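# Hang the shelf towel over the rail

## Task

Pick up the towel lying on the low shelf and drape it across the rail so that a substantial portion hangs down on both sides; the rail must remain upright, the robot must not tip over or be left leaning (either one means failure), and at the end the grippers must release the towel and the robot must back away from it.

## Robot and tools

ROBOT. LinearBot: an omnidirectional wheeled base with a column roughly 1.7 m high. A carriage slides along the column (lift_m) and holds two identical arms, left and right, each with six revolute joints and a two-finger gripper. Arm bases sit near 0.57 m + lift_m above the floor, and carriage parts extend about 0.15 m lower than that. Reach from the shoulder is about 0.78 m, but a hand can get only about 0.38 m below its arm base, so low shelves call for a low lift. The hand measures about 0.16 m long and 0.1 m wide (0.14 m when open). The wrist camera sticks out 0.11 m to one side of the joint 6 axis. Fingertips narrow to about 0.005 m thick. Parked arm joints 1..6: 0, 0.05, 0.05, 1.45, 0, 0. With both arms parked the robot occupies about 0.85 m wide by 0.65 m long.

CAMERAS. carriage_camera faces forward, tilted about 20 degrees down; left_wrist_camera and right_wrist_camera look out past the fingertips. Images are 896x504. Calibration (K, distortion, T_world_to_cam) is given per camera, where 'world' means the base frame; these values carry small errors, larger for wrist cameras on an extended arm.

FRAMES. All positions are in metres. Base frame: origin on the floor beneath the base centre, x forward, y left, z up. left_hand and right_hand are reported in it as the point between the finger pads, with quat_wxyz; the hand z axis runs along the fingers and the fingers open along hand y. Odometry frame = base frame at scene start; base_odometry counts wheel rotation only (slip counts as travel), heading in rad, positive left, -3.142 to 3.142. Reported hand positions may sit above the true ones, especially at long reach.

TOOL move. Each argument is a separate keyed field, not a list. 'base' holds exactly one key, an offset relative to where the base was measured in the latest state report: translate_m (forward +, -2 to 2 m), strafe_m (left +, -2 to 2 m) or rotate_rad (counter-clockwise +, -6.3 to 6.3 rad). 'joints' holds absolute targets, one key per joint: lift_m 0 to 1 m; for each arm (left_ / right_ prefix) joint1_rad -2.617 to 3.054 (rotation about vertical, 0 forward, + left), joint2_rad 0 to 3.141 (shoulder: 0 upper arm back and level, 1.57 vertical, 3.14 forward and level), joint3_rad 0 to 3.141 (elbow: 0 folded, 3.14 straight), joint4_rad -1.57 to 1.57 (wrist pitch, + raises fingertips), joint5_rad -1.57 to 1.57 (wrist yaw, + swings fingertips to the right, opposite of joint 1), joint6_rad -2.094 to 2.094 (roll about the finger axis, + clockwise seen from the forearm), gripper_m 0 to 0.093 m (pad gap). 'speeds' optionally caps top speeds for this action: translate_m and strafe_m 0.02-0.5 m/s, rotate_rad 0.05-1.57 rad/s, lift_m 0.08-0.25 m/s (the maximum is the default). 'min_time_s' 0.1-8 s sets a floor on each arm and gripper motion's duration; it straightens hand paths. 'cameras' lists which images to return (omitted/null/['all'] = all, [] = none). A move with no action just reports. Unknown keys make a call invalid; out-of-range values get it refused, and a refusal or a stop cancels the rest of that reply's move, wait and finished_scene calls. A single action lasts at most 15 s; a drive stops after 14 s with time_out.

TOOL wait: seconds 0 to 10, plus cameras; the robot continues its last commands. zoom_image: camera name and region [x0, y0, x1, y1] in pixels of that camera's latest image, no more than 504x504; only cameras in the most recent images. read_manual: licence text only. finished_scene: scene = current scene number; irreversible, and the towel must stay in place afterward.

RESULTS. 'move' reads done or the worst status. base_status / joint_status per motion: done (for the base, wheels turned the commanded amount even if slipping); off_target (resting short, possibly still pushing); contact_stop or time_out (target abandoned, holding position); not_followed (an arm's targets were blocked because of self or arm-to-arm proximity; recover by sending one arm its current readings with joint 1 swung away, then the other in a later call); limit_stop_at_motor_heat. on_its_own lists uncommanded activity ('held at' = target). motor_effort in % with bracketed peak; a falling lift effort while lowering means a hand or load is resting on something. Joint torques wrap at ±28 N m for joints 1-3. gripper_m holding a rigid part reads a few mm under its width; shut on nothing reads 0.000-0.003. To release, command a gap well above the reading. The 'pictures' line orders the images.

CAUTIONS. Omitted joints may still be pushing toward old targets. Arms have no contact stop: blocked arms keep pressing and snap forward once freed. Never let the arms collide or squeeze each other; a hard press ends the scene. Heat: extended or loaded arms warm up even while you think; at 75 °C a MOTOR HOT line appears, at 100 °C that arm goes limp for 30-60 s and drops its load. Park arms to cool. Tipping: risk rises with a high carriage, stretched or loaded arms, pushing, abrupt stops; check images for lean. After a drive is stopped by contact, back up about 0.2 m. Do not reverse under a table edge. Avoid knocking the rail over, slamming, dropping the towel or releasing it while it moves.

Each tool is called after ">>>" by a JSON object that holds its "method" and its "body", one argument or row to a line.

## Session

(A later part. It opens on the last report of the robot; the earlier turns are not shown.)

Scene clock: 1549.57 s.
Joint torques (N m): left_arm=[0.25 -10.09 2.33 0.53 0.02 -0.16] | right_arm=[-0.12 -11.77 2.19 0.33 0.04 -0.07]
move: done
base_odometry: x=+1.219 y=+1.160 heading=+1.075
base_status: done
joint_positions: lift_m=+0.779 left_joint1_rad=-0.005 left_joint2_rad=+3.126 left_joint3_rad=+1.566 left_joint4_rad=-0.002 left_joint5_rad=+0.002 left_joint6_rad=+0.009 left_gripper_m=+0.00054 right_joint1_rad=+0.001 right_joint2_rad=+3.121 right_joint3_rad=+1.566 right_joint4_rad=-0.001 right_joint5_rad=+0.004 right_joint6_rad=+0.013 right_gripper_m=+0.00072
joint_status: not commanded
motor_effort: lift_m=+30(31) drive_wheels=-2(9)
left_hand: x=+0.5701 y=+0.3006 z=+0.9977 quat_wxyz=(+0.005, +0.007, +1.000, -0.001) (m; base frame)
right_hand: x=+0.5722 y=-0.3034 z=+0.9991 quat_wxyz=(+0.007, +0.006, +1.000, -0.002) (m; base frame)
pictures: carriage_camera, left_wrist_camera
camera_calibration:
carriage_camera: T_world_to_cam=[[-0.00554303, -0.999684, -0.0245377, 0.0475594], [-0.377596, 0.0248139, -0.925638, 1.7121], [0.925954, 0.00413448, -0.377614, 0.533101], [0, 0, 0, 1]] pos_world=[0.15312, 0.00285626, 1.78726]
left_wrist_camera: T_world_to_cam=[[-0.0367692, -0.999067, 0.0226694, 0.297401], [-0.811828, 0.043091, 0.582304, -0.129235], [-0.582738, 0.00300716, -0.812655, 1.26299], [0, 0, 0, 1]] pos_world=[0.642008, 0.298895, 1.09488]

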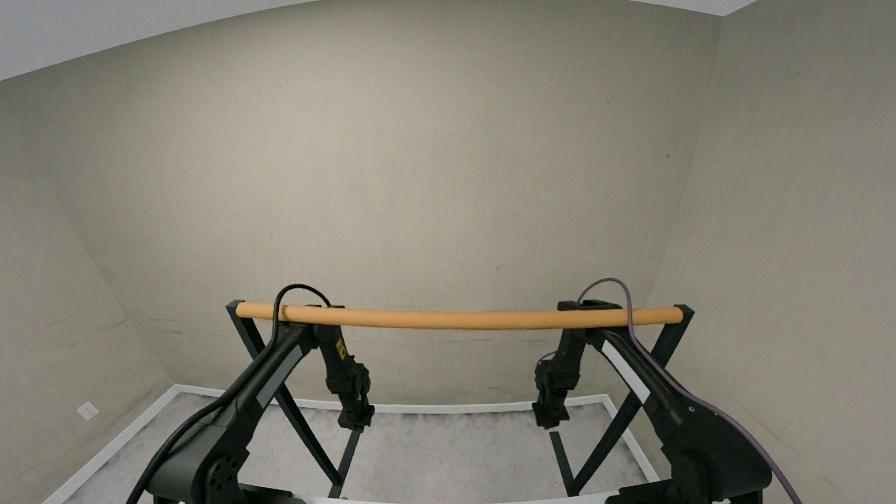

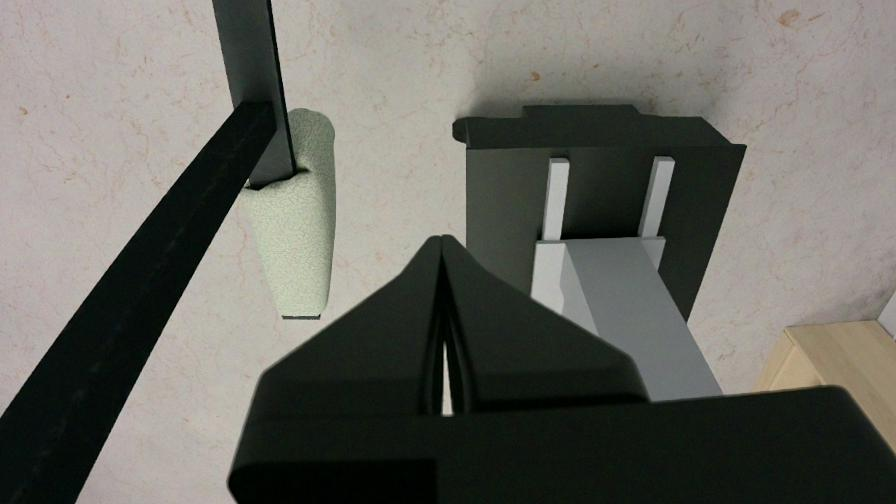

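>>> {"method": "move", "body": {
  "base": {"translate_m": -1.13},
  "joints": {"lift_m": 0.98},
  "speeds": {"translate_m": 0.12, "lift_m": 0.08},
  "cameras": ["left_wrist_camera"]
}}

>>> {"method": "move", "body": {
  "base": {"rotate_rad": -1.565},
  "speeds": {"rotate_rad": 0.25},
  "cameras": ["left_wrist_camera", "carriage_camera"]
}}

Scene clock: 1581.17 s.
Joint torques (N m): left_arm=[0.14 -10.09 2.13 0.53 0 -0.17] | right_arm=[-0.25 -11.81 2.03 0.33 0.04 -0.06]
move: done
base_odometry: x=+0.681 y=+0.166 heading=+1.074
base_status: done
joint_positions: lift_m=+0.979 left_joint1_rad=-0.005 left_joint2_rad=+3.126 left_joint3_rad=+1.568 left_joint4_rad=-0.001 left_joint5_rad=+0.002 left_joint6_rad=+0.009 left_gripper_m=+0.00054 right_joint1_rad=+0.001 right_joint2_rad=+3.121 right_joint3_rad=+1.568 right_joint4_rad=+0.000 right_joint5_rad=+0.004 right_joint6_rad=+0.013 right_gripper_m=+0.00072
joint_status: all done
motor_effort: lift_m=+31(38) drive_wheels=-3(10)
left_hand: x=+0.5710 y=+0.3006 z=+1.1978 quat_wxyz=(+0.006, +0.007, +1.000, -0.001) (m; base frame)
right_hand: x=+0.5733 y=-0.3034 z=+1.1992 quat_wxyz=(+0.009, +0.006, +1.000, -0.002) (m; base frame)
pictures: left_wrist_camera
camera_calibration:
left_wrist_camera: T_world_to_cam=[[-0.036821, -0.999067, 0.0225884, 0.293027], [-0.813119, 0.0430926, 0.5805, -0.242072], [-0.580932, 0.00300751, -0.813947, 1.42659], [0, 0, 0, 1]] pos_world=[0.642711, 0.298895, 1.29508]

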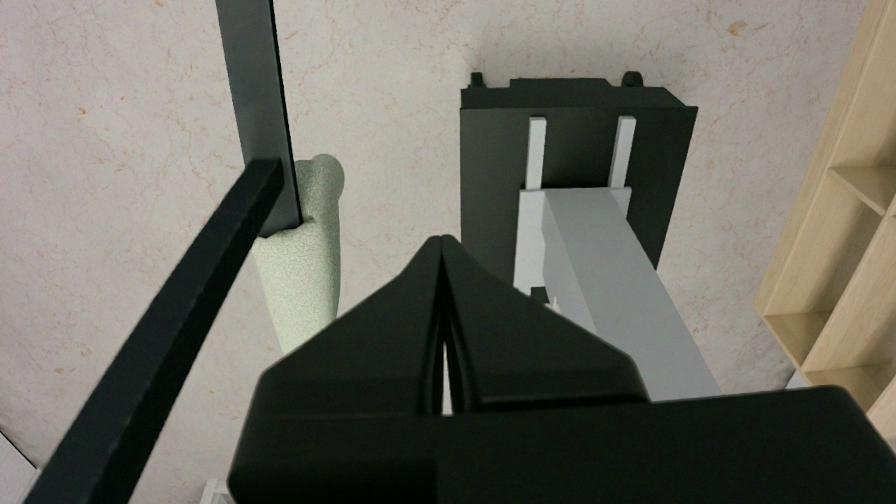

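Scene clock: 1588.03 s.
Joint torques (N m): left_arm=[0.25 -10.06 2.19 0.52 0 -0.17] | right_arm=[-0.2 -11.77 2.03 0.33 0.03 -0.06]
move: done
base_odometry: x=+0.681 y=+0.166 heading=-0.490
base_status: done
joint_positions: lift_m=+0.979 left_joint1_rad=-0.005 left_joint2_rad=+3.126 left_joint3_rad=+1.568 left_joint4_rad=-0.001 left_joint5_rad=+0.002 left_joint6_rad=+0.009 left_gripper_m=+0.00054 right_joint1_rad=-0.003 right_joint2_rad=+3.121 right_joint3_rad=+1.568 right_joint4_rad=+0.000 right_joint5_rad=+0.004 right_joint6_rad=+0.013 right_gripper_m=+0.00073
joint_status: not commanded
motor_effort: lift_m=+31(31) drive_wheels=+9(14)
left_hand: x=+0.5710 y=+0.3007 z=+1.1978 quat_wxyz=(+0.006, +0.007, +1.000, -0.001) (m; base frame)
right_hand: x=+0.5733 y=-0.3045 z=+1.1992 quat_wxyz=(+0.009, +0.008, +1.000, -0.002) (m; base frame)
pictures: carriage_camera, left_wrist_camera
camera_calibration:
carriage_camera: T_world_to_cam=[[-0.00554303, -0.999684, -0.0245377, 0.0524644], [-0.377596, 0.0248139, -0.925638, 1.89714], [0.925954, 0.00413448, -0.377614, 0.608585], [0, 0, 0, 1]] pos_world=[0.15312, 0.00285626, 1.98716]
left_wrist_camera: T_world_to_cam=[[-0.0367433, -0.999079, 0.0221695, 0.293523], [-0.813121, 0.042786, 0.58052, -0.242005], [-0.580934, 0.0033037, -0.813944, 1.4265], [0, 0, 0, 1]] pos_world=[0.642711, 0.298895, 1.29508]

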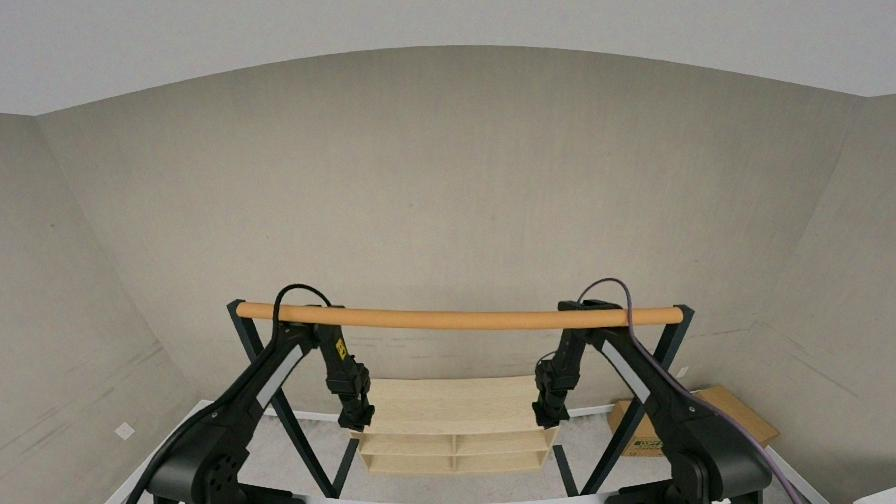

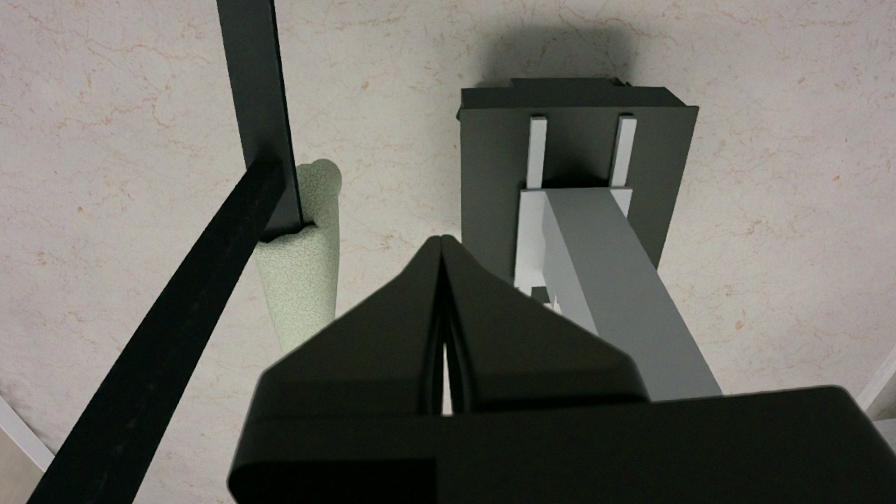

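>>> {"method": "move", "body": {
  "base": {"translate_m": 0.5},
  "speeds": {"translate_m": 0.06},
  "cameras": ["left_wrist_camera", "carriage_camera"]
}}

Scene clock: 1608.93 s.
Joint torques (N m): left_arm=[0.21 -10.07 2.21 0.51 0.02 -0.15] | right_arm=[0.03 -11.79 2.02 0.32 0.03 -0.07]
move: done
base_odometry: x=+1.122 y=-0.070 heading=-0.491
base_status: done
joint_positions: lift_m=+0.979 left_joint1_rad=-0.006 left_joint2_rad=+3.126 left_joint3_rad=+1.568 left_joint4_rad=-0.001 left_joint5_rad=+0.002 left_joint6_rad=+0.008 left_gripper_m=+0.00054 right_joint1_rad=-0.003 right_joint2_rad=+3.121 right_joint3_rad=+1.568 right_joint4_rad=+0.000 right_joint5_rad=+0.004 right_joint6_rad=+0.012 right_gripper_m=+0.00073
joint_status: not commanded
motor_effort: lift_m=+31(31) drive_wheels=+8(13)
left_hand: x=+0.5710 y=+0.3004 z=+1.1978 quat_wxyz=(+0.006, +0.007, +1.000, -0.001) (m; base frame)
right_hand: x=+0.5735 y=-0.3045 z=+1.1992 quat_wxyz=(+0.009, +0.008, +1.000, -0.002) (m; base frame)
pictures: carriage_camera, left_wrist_camera
camera_calibration:
carriage_camera: T_world_to_cam=[[-0.00554303, -0.999684, -0.0245377, 0.0524644], [-0.377596, 0.0248139, -0.925638, 1.89714], [0.925954, 0.00413448, -0.377614, 0.608585], [0, 0, 0, 1]] pos_world=[0.15312, 0.00285626, 1.98716]
left_wrist_camera: T_world_to_cam=[[-0.0371851, -0.999061, 0.0222331, 0.293422], [-0.813104, 0.0431826, 0.580515, -0.242115], [-0.58093, 0.00350866, -0.813946, 1.42644], [0, 0, 0, 1]] pos_world=[0.64271, 0.298596, 1.29508]

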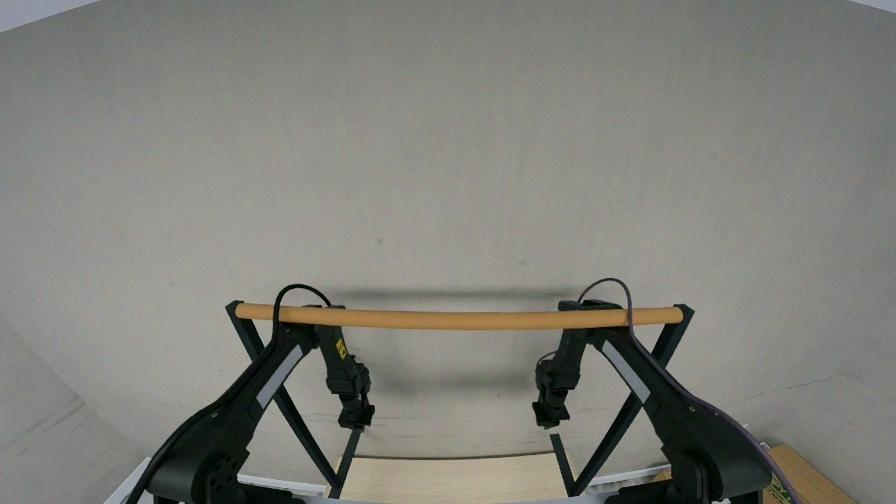

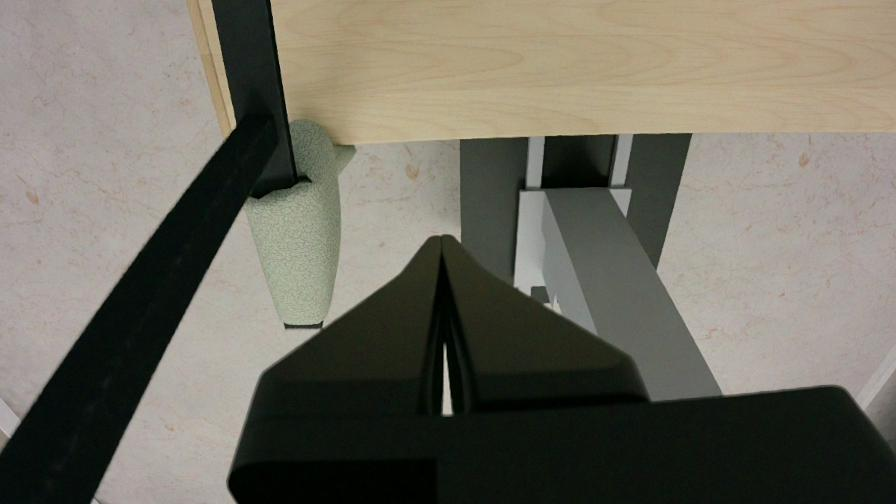

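>>> {"method": "move", "body": {
  "joints": {"lift_m": 0.672},
  "speeds": {"lift_m": 0.08},
  "cameras": ["left_wrist_camera", "carriage_camera"]
}}

>>> {"method": "zoom_image", "body": {
  "camera": "left_wrist_camera",
  "region": [100, 0, 500, 400]
}}

Scene clock: 1620.13 s.
Joint torques (N m): left_arm=[-0.08 -10.06 2.22 0.51 0.03 -0.17] | right_arm=[0.12 -11.77 2.14 0.29 0.03 -0.07]
move: done
base_odometry: x=+1.122 y=-0.070 heading=-0.491
base_status: not commanded
joint_positions: lift_m=+0.672 left_joint1_rad=-0.003 left_joint2_rad=+3.126 left_joint3_rad=+1.568 left_joint4_rad=-0.001 left_joint5_rad=+0.002 left_joint6_rad=+0.008 left_gripper_m=+0.00054 right_joint1_rad=-0.003 right_joint2_rad=+3.121 right_joint3_rad=+1.569 right_joint4_rad=+0.001 right_joint5_rad=+0.004 right_joint6_rad=+0.012 right_gripper_m=+0.00073
joint_status: all done
motor_effort: lift_m=+20(25) drive_wheels=-6(8)
left_hand: x=+0.5713 y=+0.3015 z=+0.8911 quat_wxyz=(+0.006, +0.006, +1.000, -0.001) (m; base frame)
right_hand: x=+0.5739 y=-0.3045 z=+0.8925 quat_wxyz=(+0.010, +0.008, +1.000, -0.002) (m; base frame)
pictures: carriage_camera, left_wrist_camera
camera_calibration:
carriage_camera: T_world_to_cam=[[-0.00554303, -0.999684, -0.0245377, 0.0449387], [-0.377596, 0.0248139, -0.925638, 1.61325], [0.925954, 0.00413448, -0.377614, 0.492771], [0, 0, 0, 1]] pos_world=[0.15312, 0.00285626, 1.68046]
left_wrist_camera: T_world_to_cam=[[-0.0341827, -0.99917, 0.0221731, 0.299697], [-0.813716, 0.0407055, 0.579835, -0.0621495], [-0.580256, 0.00177772, -0.814432, 1.17748], [0, 0, 0, 1]] pos_world=[0.642915, 0.299885, 0.988372]

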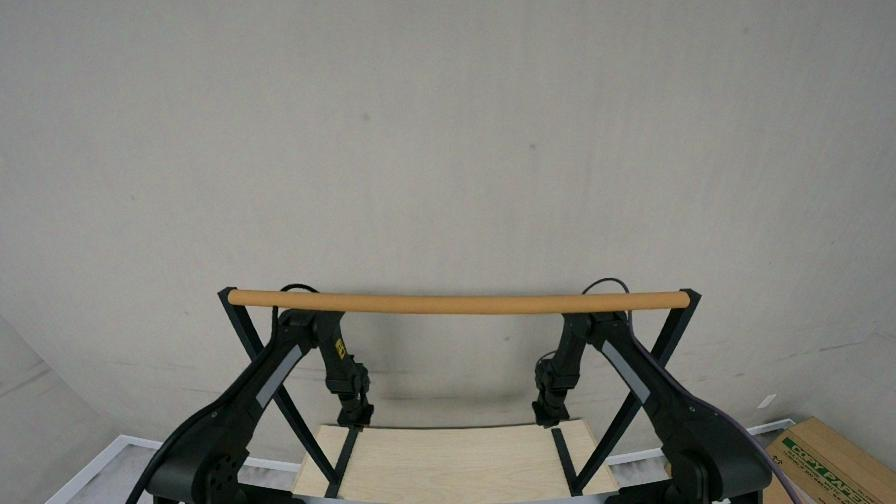

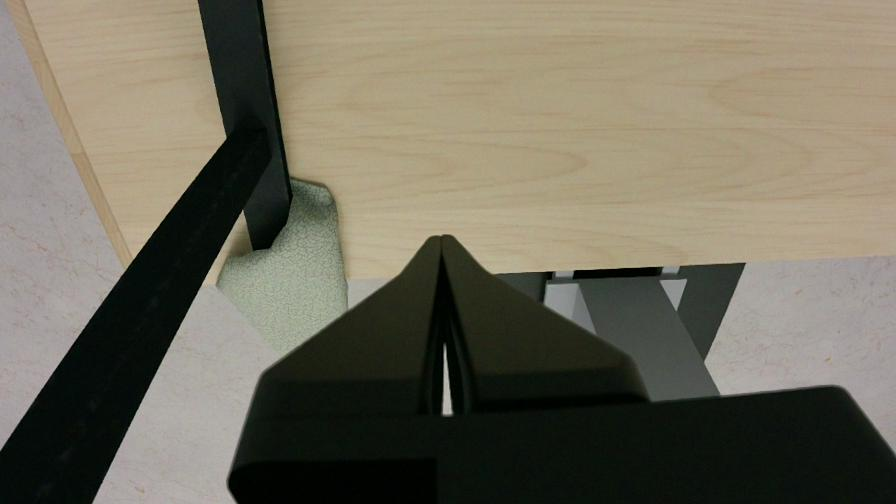

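Scaled by 1.260 from the camera's 896x504 image, which has a finer 1280x720 frame.

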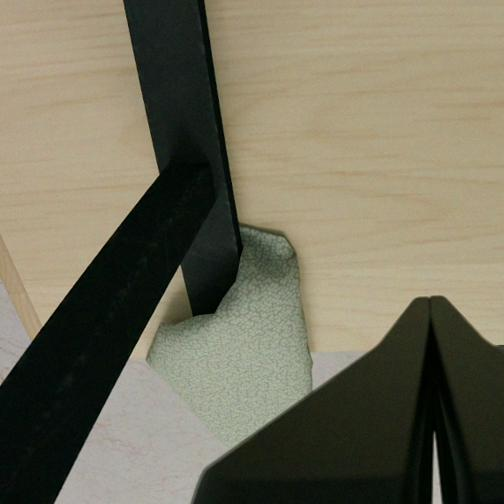

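>>> {"method": "move", "body": {
  "joints": {"lift_m": 0.645},
  "speeds": {"lift_m": 0.08},
  "cameras": []
}}

>>> {"method": "move", "body": {
  "base": {"translate_m": -0.5},
  "speeds": {"translate_m": 0.1},
  "cameras": ["carriage_camera", "left_wrist_camera"]
}}

>>> {"method": "zoom_image", "body": {
  "camera": "carriage_camera",
  "region": [200, 230, 700, 504]
}}

Scene clock: 1643.67 s.
Joint torques (N m): left_arm=[-0.08 -10.1 2.17 0.52 0 -0.16] | right_arm=[0.09 -11.86 1.91 0.34 0.04 -0.07]
move: done
base_odometry: x=+1.122 y=-0.070 heading=-0.491
base_status: not commanded
joint_positions: lift_m=+0.645 left_joint1_rad=-0.003 left_joint2_rad=+3.126 left_joint3_rad=+1.569 left_joint4_rad=-0.001 left_joint5_rad=+0.002 left_joint6_rad=+0.008 left_gripper_m=+0.00054 right_joint1_rad=-0.003 right_joint2_rad=+3.121 right_joint3_rad=+1.569 right_joint4_rad=+0.001 right_joint5_rad=+0.004 right_joint6_rad=+0.012 right_gripper_m=+0.00073
joint_status: all done
motor_effort: lift_m=+20(20) drive_wheels=+7(8)
left_hand: x=+0.5714 y=+0.3015 z=+0.8642 quat_wxyz=(+0.006, +0.006, +1.000, -0.001) (m; base frame)
right_hand: x=+0.5742 y=-0.3045 z=+0.8656 quat_wxyz=(+0.010, +0.008, +1.000, -0.002) (m; base frame)
pictures: none
No camera images: "cameras" was empty.

Scene clock: 1649.47 s.
Joint torques (N m): left_arm=[-0.12 -10.02 2.04 0.53 -0.01 -0.18] | right_arm=[-0.03 -11.74 2.25 0.32 0.03 -0.06]
move: done
base_odometry: x=+0.681 y=+0.166 heading=-0.492
base_status: done
joint_positions: lift_m=+0.645 left_joint1_rad=-0.003 left_joint2_rad=+3.126 left_joint3_rad=+1.569 left_joint4_rad=-0.001 left_joint5_rad=+0.002 left_joint6_rad=+0.008 left_gripper_m=+0.00054 right_joint1_rad=-0.002 right_joint2_rad=+3.121 right_joint3_rad=+1.569 right_joint4_rad=+0.001 right_joint5_rad=+0.004 right_joint6_rad=+0.012 right_gripper_m=+0.00073
joint_status: not commanded
motor_effort: lift_m=+20(20) drive_wheels=+2(13)
left_hand: x=+0.5715 y=+0.3016 z=+0.8642 quat_wxyz=(+0.007, +0.005, +1.000, -0.001) (m; base frame)
right_hand: x=+0.5742 y=-0.3043 z=+0.8656 quat_wxyz=(+0.010, +0.007, +1.000, -0.002) (m; base frame)
pictures: carriage_camera, left_wrist_camera
camera_calibration:
carriage_camera: T_world_to_cam=[[-0.00554303, -0.999684, -0.0245377, 0.0442787], [-0.377596, 0.0248139, -0.925638, 1.58835], [0.925954, 0.00413448, -0.377614, 0.482614], [0, 0, 0, 1]] pos_world=[0.15312, 0.00285626, 1.65356]
left_wrist_camera: T_world_to_cam=[[-0.0337488, -0.999186, 0.0220979, 0.300291], [-0.813941, 0.0403091, 0.579548, -0.0459952], [-0.579967, 0.00157269, -0.814639, 1.15579], [0, 0, 0, 1]] pos_world=[0.643016, 0.300083, 0.96157]

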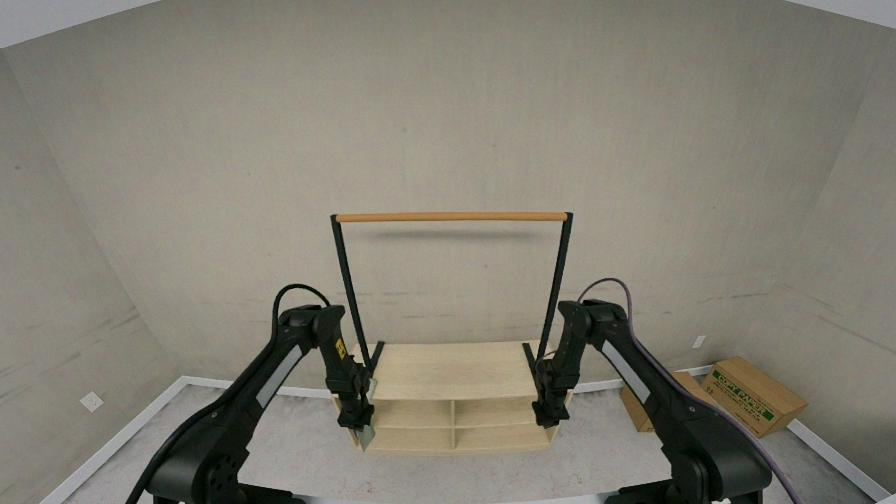

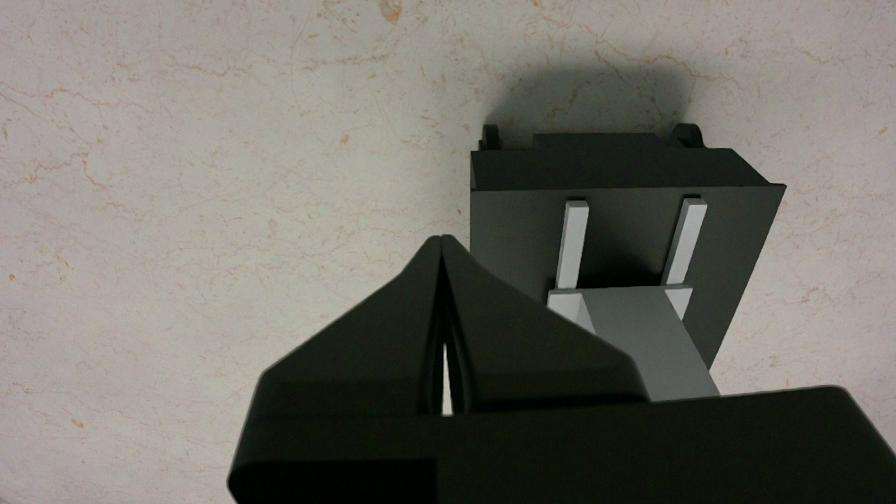

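Scaled by 1.008 from the camera's 896x504 image, which has a finer 1280x720 frame.

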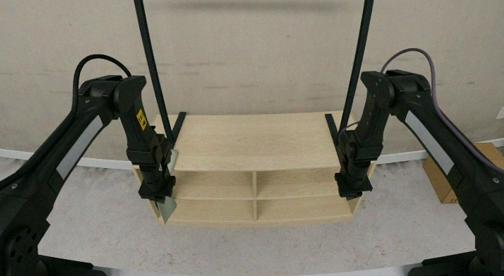

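>>> {"method": "move", "body": {
  "joints": {"left_joint1_rad": 0.27, "left_joint2_rad": 2.6, "left_joint3_rad": 1.1, "left_joint4_rad": 1.5, "right_joint1_rad": 0, "right_joint2_rad": 0.05, "right_joint3_rad": 0.05, "right_joint4_rad": 1.45, "right_joint5_rad": 0, "right_joint6_rad": 0},
  "min_time_s": 3.0,
  "cameras": []
}}

>>> {"method": "move", "body": {
  "joints": {"lift_m": 0.22},
  "speeds": {"lift_m": 0.15},
  "cameras": ["left_wrist_camera", "carriage_camera"]
}}

Scene clock: 1667.00 s.
Joint torques (N m): left_arm=[0.24 -15.12 3 2.73 0 -0.19] | right_arm=[-0.09 2.77 4.81 0.03 0.02 -0.06]
move: done
base_odometry: x=+0.681 y=+0.166 heading=-0.492
base_status: not commanded
joint_positions: lift_m=+0.645 left_joint1_rad=+0.264 left_joint2_rad=+2.636 left_joint3_rad=+1.108 left_joint4_rad=+1.486 left_joint5_rad=+0.002 left_joint6_rad=+0.008 left_gripper_m=+0.00054 right_joint1_rad=-0.002 right_joint2_rad=+0.062 right_joint3_rad=+0.061 right_joint4_rad=+1.434 right_joint5_rad=+0.004 right_joint6_rad=+0.012 right_gripper_m=+0.00073
joint_status: all done
motor_effort: lift_m=+20(20) drive_wheels=+2(2)
left_hand: x=+0.7683 y=+0.4508 z=+1.2252 quat_wxyz=(+0.686, -0.092, +0.716, +0.093) (m; base frame)
right_hand: x=+0.2562 y=-0.3036 z=+1.6696 quat_wxyz=(+0.998, +0.002, +0.069, +0.005) (m; base frame)
pictures: none
No camera images: "cameras" was empty.

Scene clock: 1670.27 s.
Joint torques (N m): left_arm=[0.18 -13.75 3.36 2.59 0.01 -0.15] | right_arm=[0.01 3.08 5.38 0.03 0.02 -0.08]
move: done
base_odometry: x=+0.681 y=+0.166 heading=-0.492
base_status: not commanded
joint_positions: lift_m=+0.220 left_joint1_rad=+0.264 left_joint2_rad=+2.622 left_joint3_rad=+1.104 left_joint4_rad=+1.500 left_joint5_rad=+0.002 left_joint6_rad=+0.008 left_gripper_m=+0.00054 right_joint1_rad=-0.002 right_joint2_rad=+0.059 right_joint3_rad=+0.055 right_joint4_rad=+1.437 right_joint5_rad=+0.004 right_joint6_rad=+0.012 right_gripper_m=+0.00073
joint_status: all done
motor_effort: lift_m=+20(21) drive_wheels=+2(2)
left_hand: x=+0.7690 y=+0.4510 z=+0.8101 quat_wxyz=(+0.694, -0.091, +0.708, +0.094) (m; base frame)
right_hand: x=+0.2563 y=-0.3036 z=+1.2431 quat_wxyz=(+0.998, +0.002, +0.069, +0.005) (m; base frame)
pictures: carriage_camera, left_wrist_camera
camera_calibration:
carriage_camera: T_world_to_cam=[[-0.00554303, -0.999684, -0.0245377, 0.0338502], [-0.377596, 0.0248139, -0.925638, 1.19495], [0.925954, 0.00413448, -0.377614, 0.322128], [0, 0, 0, 1]] pos_world=[0.15312, 0.00285626, 1.22856]
left_wrist_camera: T_world_to_cam=[[0.238886, -0.970571, -0.030429, 0.27731], [-0.593864, -0.121231, -0.79538, 1.1577], [0.768283, 0.208076, -0.605347, -0.0734459], [0, 0, 0, 1]] pos_world=[0.677695, 0.42478, 0.884785]

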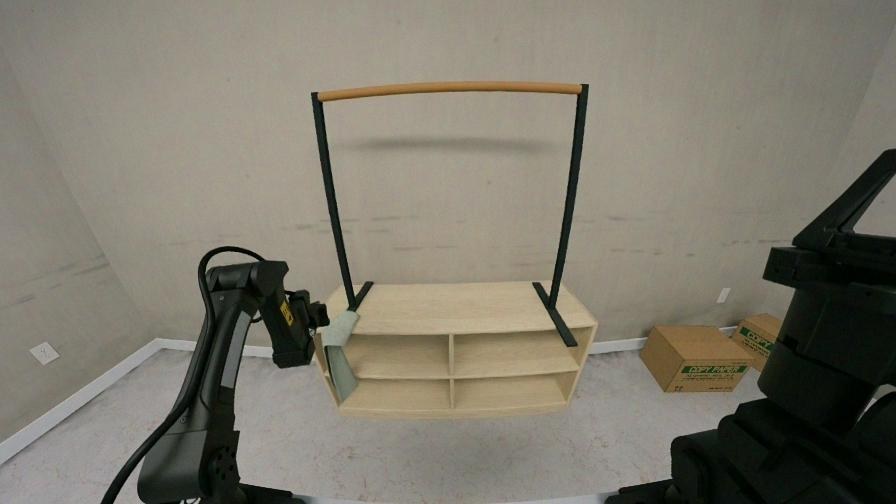

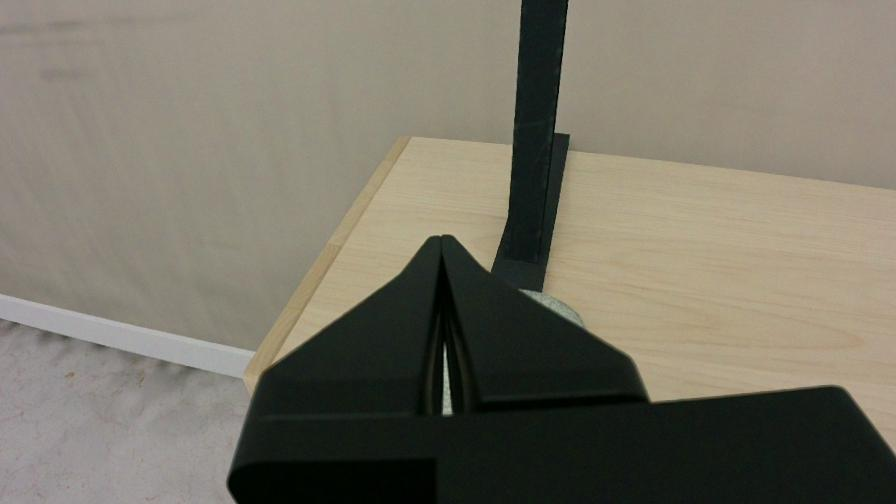

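>>> {"method": "zoom_image", "body": {
  "camera": "carriage_camera",
  "region": [270, 260, 450, 430]
}}

Scaled by 2.800 from the camera's 896x504 image, which has a finer 1280x720 frame.

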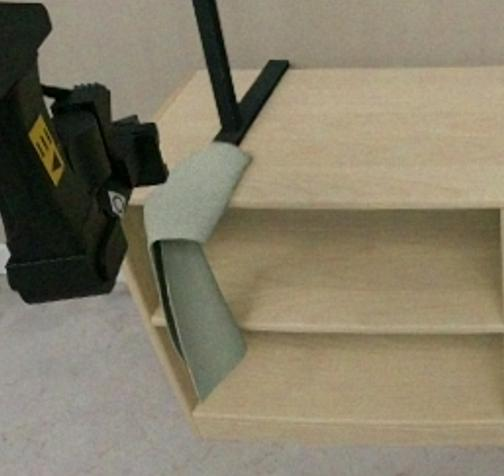

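>>> {"method": "move", "body": {
  "base": {"translate_m": -0.15},
  "speeds": {"translate_m": 0.1},
  "cameras": []
}}

>>> {"method": "move", "body": {
  "joints": {"lift_m": 0.02, "left_joint1_rad": 0.36, "left_joint2_rad": 3.1, "left_joint3_rad": 1.8, "left_joint4_rad": 0.4, "left_gripper_m": 0.09},
  "min_time_s": 2.5,
  "speeds": {"lift_m": 0.15},
  "cameras": ["left_wrist_camera", "carriage_camera"]
}}

>>> {"method": "zoom_image", "body": {
  "camera": "carriage_camera",
  "region": [250, 230, 450, 430]
}}

Scene clock: 1696.70 s.
Joint torques (N m): left_arm=[0.21 -13.65 3.36 2.59 0.02 -0.17] | right_arm=[-0.03 2.97 5.45 -0.01 0.03 -0.07]
move: done
base_odometry: x=+0.549 y=+0.236 heading=-0.492
base_status: done
joint_positions: lift_m=+0.220 left_joint1_rad=+0.264 left_joint2_rad=+2.622 left_joint3_rad=+1.104 left_joint4_rad=+1.500 left_joint5_rad=+0.002 left_joint6_rad=+0.008 left_gripper_m=+0.00054 right_joint1_rad=-0.002 right_joint2_rad=+0.059 right_joint3_rad=+0.055 right_joint4_rad=+1.440 right_joint5_rad=+0.004 right_joint6_rad=+0.012 right_gripper_m=+0.00073
joint_status: not commanded
motor_effort: lift_m=+20(20) drive_wheels=-1(11)
left_hand: x=+0.7690 y=+0.4510 z=+0.8101 quat_wxyz=(+0.694, -0.091, +0.708, +0.094) (m; base frame)
right_hand: x=+0.2554 y=-0.3036 z=+1.2432 quat_wxyz=(+0.998, +0.002, +0.067, +0.005) (m; base frame)
pictures: none
No camera images: "cameras" was empty.

Scene clock: 1699.53 s.
Joint torques (N m): left_arm=[0.21 -11.38 5.71 1.76 0.02 -0.16] | right_arm=[-0.02 3.04 5.52 -0.03 0.01 -0.08]
move: done
base_odometry: x=+0.549 y=+0.236 heading=-0.492
base_status: not commanded
joint_positions: lift_m=+0.020 left_joint1_rad=+0.354 left_joint2_rad=+3.074 left_joint3_rad=+1.783 left_joint4_rad=+0.425 left_joint5_rad=+0.002 left_joint6_rad=+0.008 left_gripper_m=+0.08993 right_joint1_rad=-0.002 right_joint2_rad=+0.058 right_joint3_rad=+0.054 right_joint4_rad=+1.440 right_joint5_rad=+0.004 right_joint6_rad=+0.012 right_gripper_m=+0.00073
joint_status: all done
motor_effort: lift_m=+20(20) drive_wheels=-1(1)
left_hand: x=+0.7539 y=+0.4994 z=+0.3366 quat_wxyz=(+0.340, -0.161, +0.925, +0.061) (m; base frame)
right_hand: x=+0.2555 y=-0.3036 z=+1.0430 quat_wxyz=(+0.998, +0.002, +0.067, +0.005) (m; base frame)
pictures: carriage_camera, left_wrist_camera
camera_calibration:
carriage_camera: T_world_to_cam=[[-0.00554303, -0.999684, -0.0245377, 0.0289426], [-0.377596, 0.0248139, -0.925638, 1.00982], [0.925954, 0.00413448, -0.377614, 0.246605], [0, 0, 0, 1]] pos_world=[0.15312, 0.00285626, 1.02856]
left_wrist_camera: T_world_to_cam=[[0.31037, -0.950612, -0.00284828, 0.2403], [-0.948159, -0.309351, -0.072782, 0.895687], [0.0683063, 0.0252899, -0.997344, 0.392386], [0, 0, 0, 1]] pos_world=[0.747869, 0.49559, 0.457219]

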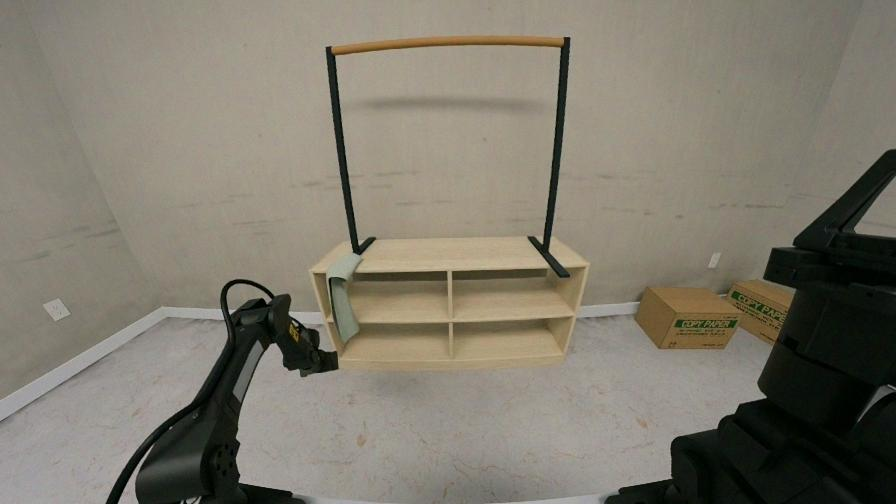

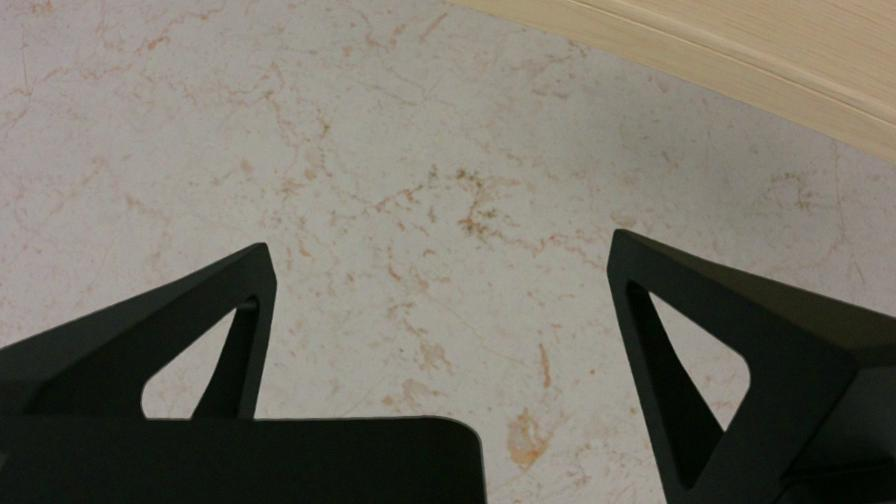

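Scaled by 2.520 from the camera's 896x504 image, which has a finer 1280x720 frame.

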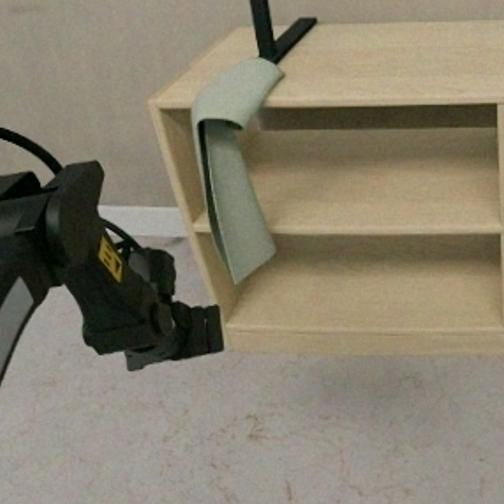

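>>> {"method": "move", "body": {
  "joints": {"lift_m": 0.005, "left_joint1_rad": 0.25, "left_joint2_rad": 3.12, "left_joint3_rad": 1.82, "left_joint4_rad": 0.9, "left_gripper_m": 0.092},
  "min_time_s": 1.5,
  "cameras": ["left_wrist_camera", "carriage_camera"]
}}

>>> {"method": "zoom_image", "body": {
  "camera": "carriage_camera",
  "region": [280, 230, 420, 390]
}}

Scene clock: 1724.33 s.
Joint torques (N m): left_arm=[-0.81 -11.73 6.13 2.71 0.01 -0.18] | right_arm=[-0.03 3.15 5.6 -0.04 0.03 -0.05]
move: done
base_odometry: x=+0.549 y=+0.236 heading=-0.492
base_status: not commanded
joint_positions: lift_m=+0.005 left_joint1_rad=+0.255 left_joint2_rad=+3.093 left_joint3_rad=+1.803 left_joint4_rad=+0.886 left_joint5_rad=+0.002 left_joint6_rad=+0.008 left_gripper_m=+0.09191 right_joint1_rad=-0.002 right_joint2_rad=+0.058 right_joint3_rad=+0.053 right_joint4_rad=+1.440 right_joint5_rad=+0.004 right_joint6_rad=+0.012 right_gripper_m=+0.00073
joint_status: all done
motor_effort: lift_m=+20(20) drive_wheels=-1(2)
left_hand: x=+0.8358 y=+0.4628 z=+0.4074 quat_wxyz=(+0.546, -0.102, +0.828, +0.071) (m; base frame)
right_hand: x=+0.2558 y=-0.3036 z=+1.0277 quat_wxyz=(+0.998, +0.002, +0.068, +0.005) (m; base frame)
pictures: carriage_camera, left_wrist_camera
camera_calibration:
carriage_camera: T_world_to_cam=[[-0.00554303, -0.999684, -0.0245377, 0.0285746], [-0.377596, 0.0248139, -0.925638, 0.995939], [0.925954, 0.00413448, -0.377614, 0.240941], [0, 0, 0, 1]] pos_world=[0.15312, 0.00285626, 1.01356]
left_wrist_camera: T_world_to_cam=[[0.220182, -0.975263, -0.0195399, 0.27395], [-0.841369, -0.179741, -0.509698, 0.995935], [0.493577, 0.128667, -0.860132, -0.000805808], [0, 0, 0, 1]] pos_world=[0.778027, 0.446288, 0.512285]

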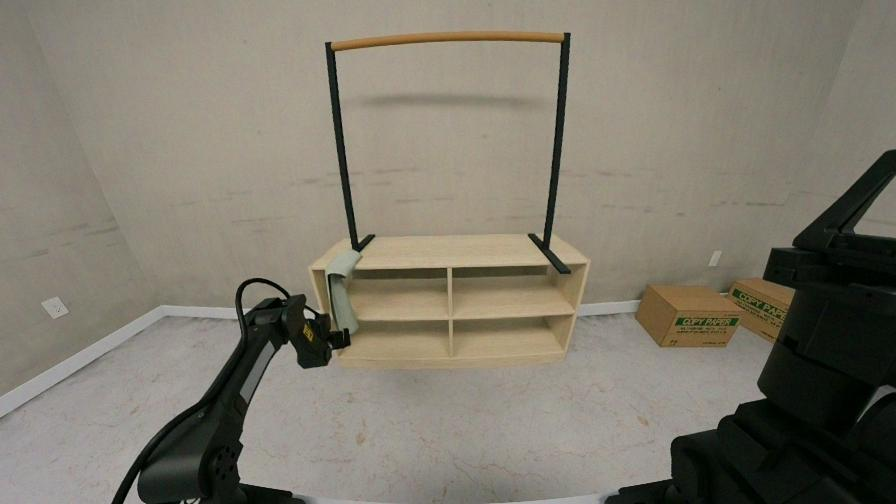

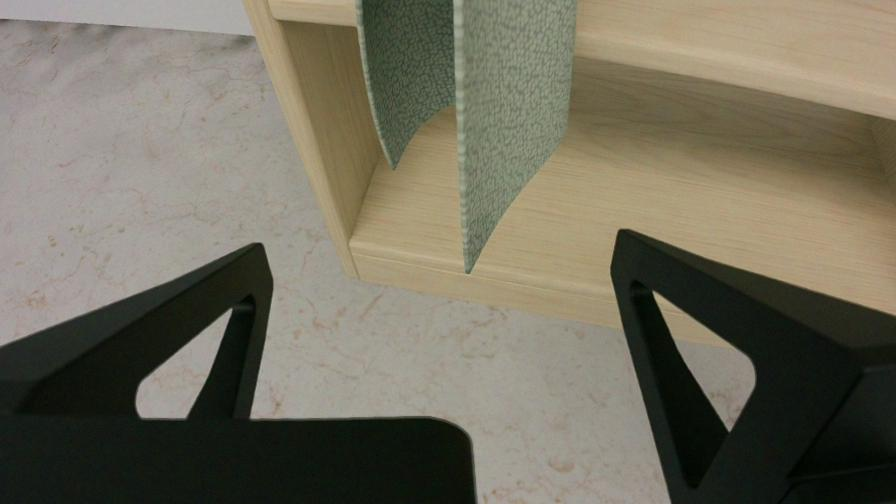

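Scaled by 3.150 from the camera's 896x504 image, which has a finer 1280x720 frame.

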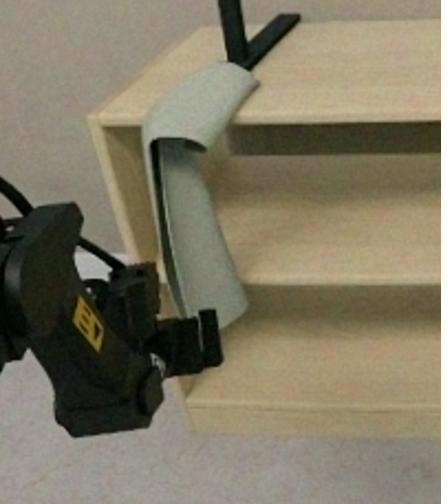

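>>> {"method": "move", "body": {
  "joints": {"left_joint1_rad": 0.224},
  "min_time_s": 0.5,
  "cameras": []
}}

>>> {"method": "move", "body": {
  "base": {"translate_m": 0.11},
  "speeds": {"translate_m": 0.05},
  "cameras": ["left_wrist_camera"]
}}

Scene clock: 1761.23 s.
Joint torques (N m): left_arm=[-0.46 -11.73 6.2 2.66 0.02 -0.16] | right_arm=[0.02 3.12 5.61 -0.04 0.03 -0.06]
move: done
base_odometry: x=+0.549 y=+0.236 heading=-0.492
base_status: not commanded
joint_positions: lift_m=+0.005 left_joint1_rad=+0.226 left_joint2_rad=+3.093 left_joint3_rad=+1.803 left_joint4_rad=+0.888 left_joint5_rad=+0.002 left_joint6_rad=+0.008 left_gripper_m=+0.09191 right_joint1_rad=-0.002 right_joint2_rad=+0.058 right_joint3_rad=+0.053 right_joint4_rad=+1.440 right_joint5_rad=+0.004 right_joint6_rad=+0.012 right_gripper_m=+0.00073
joint_status: all done
motor_effort: lift_m=+20(20) drive_wheels=-1(1)
left_hand: x=+0.8404 y=+0.4447 z=+0.4078 quat_wxyz=(+0.548, -0.090, +0.829, +0.063) (m; base frame)
right_hand: x=+0.2558 y=-0.3036 z=+1.0277 quat_wxyz=(+0.998, +0.002, +0.068, +0.005) (m; base frame)
pictures: none
No camera images: "cameras" was empty.

Scene clock: 1763.93 s.
Joint torques (N m): left_arm=[-0.49 -11.78 6.13 2.64 0 -0.16] | right_arm=[-0.06 3.14 5.57 -0.04 0.02 -0.07]
move: done
base_odometry: x=+0.646 y=+0.185 heading=-0.492
base_status: done
joint_positions: lift_m=+0.005 left_joint1_rad=+0.226 left_joint2_rad=+3.094 left_joint3_rad=+1.803 left_joint4_rad=+0.890 left_joint5_rad=+0.002 left_joint6_rad=+0.008 left_gripper_m=+0.09191 right_joint1_rad=-0.002 right_joint2_rad=+0.058 right_joint3_rad=+0.053 right_joint4_rad=+1.442 right_joint5_rad=+0.004 right_joint6_rad=+0.012 right_gripper_m=+0.00073
joint_status: not commanded
motor_effort: lift_m=+20(20) drive_wheels=-1(9)
left_hand: x=+0.8404 y=+0.4447 z=+0.4078 quat_wxyz=(+0.549, -0.090, +0.829, +0.064) (m; base frame)
right_hand: x=+0.2555 y=-0.3036 z=+1.0277 quat_wxyz=(+0.998, +0.002, +0.067, +0.005) (m; base frame)
pictures: left_wrist_camera
camera_calibration:
left_wrist_camera: T_world_to_cam=[[0.191457, -0.981305, -0.0196068, 0.282109], [-0.844746, -0.154577, -0.512357, 0.989519], [0.499748, 0.114657, -0.858549, -0.0000396804], [0, 0, 0, 1]] pos_world=[0.781901, 0.429796, 0.512484]

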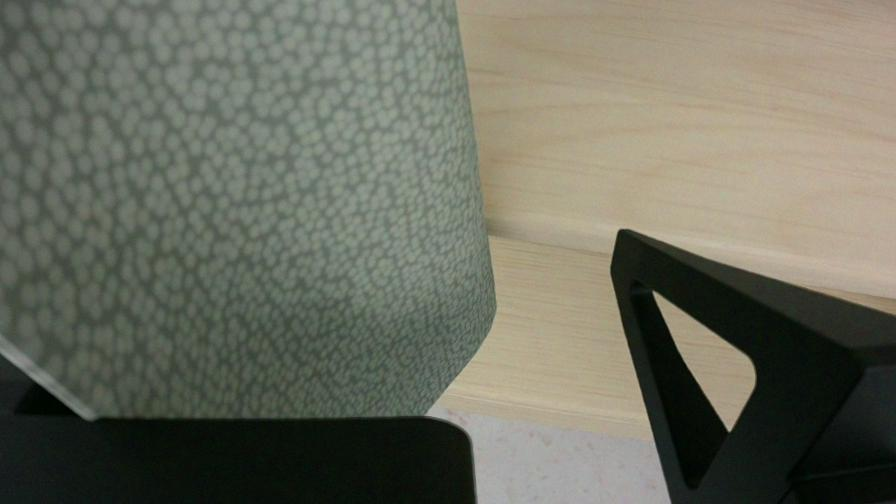

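>>> {"method": "move", "body": {
  "joints": {"left_gripper_m": 0.0},
  "min_time_s": 2.0,
  "cameras": ["left_wrist_camera", "carriage_camera"]
}}

Scene clock: 1784.57 s.
Joint torques (N m): left_arm=[-0.5 -11.73 6.17 2.62 0 -0.16] | right_arm=[-0.02 3.12 5.57 -0.03 0.02 -0.07]
move: done
base_odometry: x=+0.646 y=+0.185 heading=-0.492
base_status: not commanded
joint_positions: lift_m=+0.005 left_joint1_rad=+0.226 left_joint2_rad=+3.094 left_joint3_rad=+1.803 left_joint4_rad=+0.890 left_joint5_rad=+0.002 left_joint6_rad=+0.008 left_gripper_m=+0.00149 right_joint1_rad=-0.002 right_joint2_rad=+0.058 right_joint3_rad=+0.053 right_joint4_rad=+1.442 right_joint5_rad=+0.004 right_joint6_rad=+0.012 right_gripper_m=+0.00073
joint_status: all done
motor_effort: lift_m=+19(20) drive_wheels=-1(1)
left_hand: x=+0.8404 y=+0.4447 z=+0.4078 quat_wxyz=(+0.549, -0.090, +0.829, +0.063) (m; base frame)
right_hand: x=+0.2555 y=-0.3036 z=+1.0277 quat_wxyz=(+0.998, +0.002, +0.067, +0.005) (m; base frame)
pictures: carriage_camera, left_wrist_camera
camera_calibration:
carriage_camera: T_world_to_cam=[[-0.00554303, -0.999684, -0.0245377, 0.0285746], [-0.377596, 0.0248139, -0.925638, 0.995939], [0.925954, 0.00413448, -0.377614, 0.240941], [0, 0, 0, 1]] pos_world=[0.15312, 0.00285626, 1.01356]
left_wrist_camera: T_world_to_cam=[[0.191619, -0.98128, -0.0192757, 0.2818], [-0.844704, -0.154885, -0.512333, 0.989607], [0.499757, 0.114455, -0.85857, 0.0000510244], [0, 0, 0, 1]] pos_world=[0.781901, 0.429794, 0.512484]

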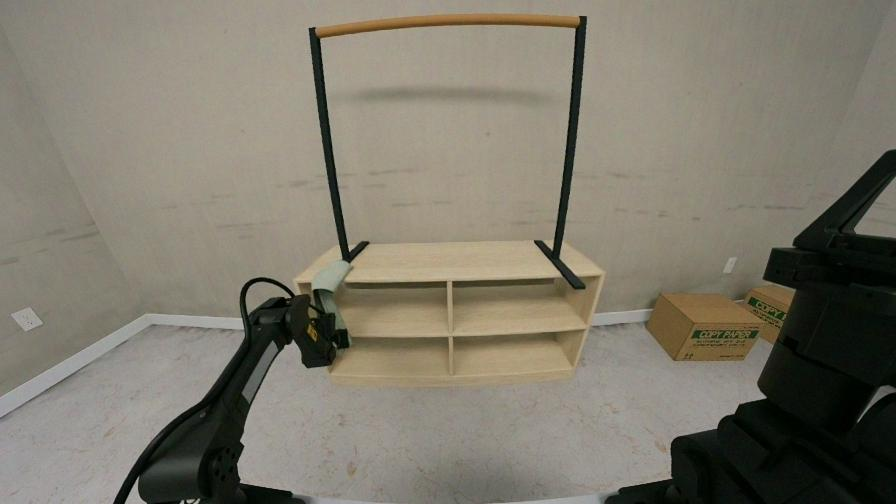

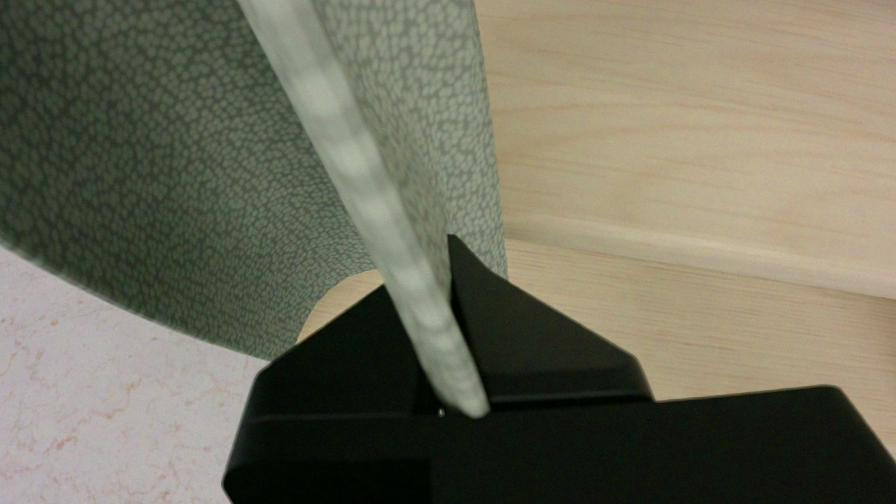

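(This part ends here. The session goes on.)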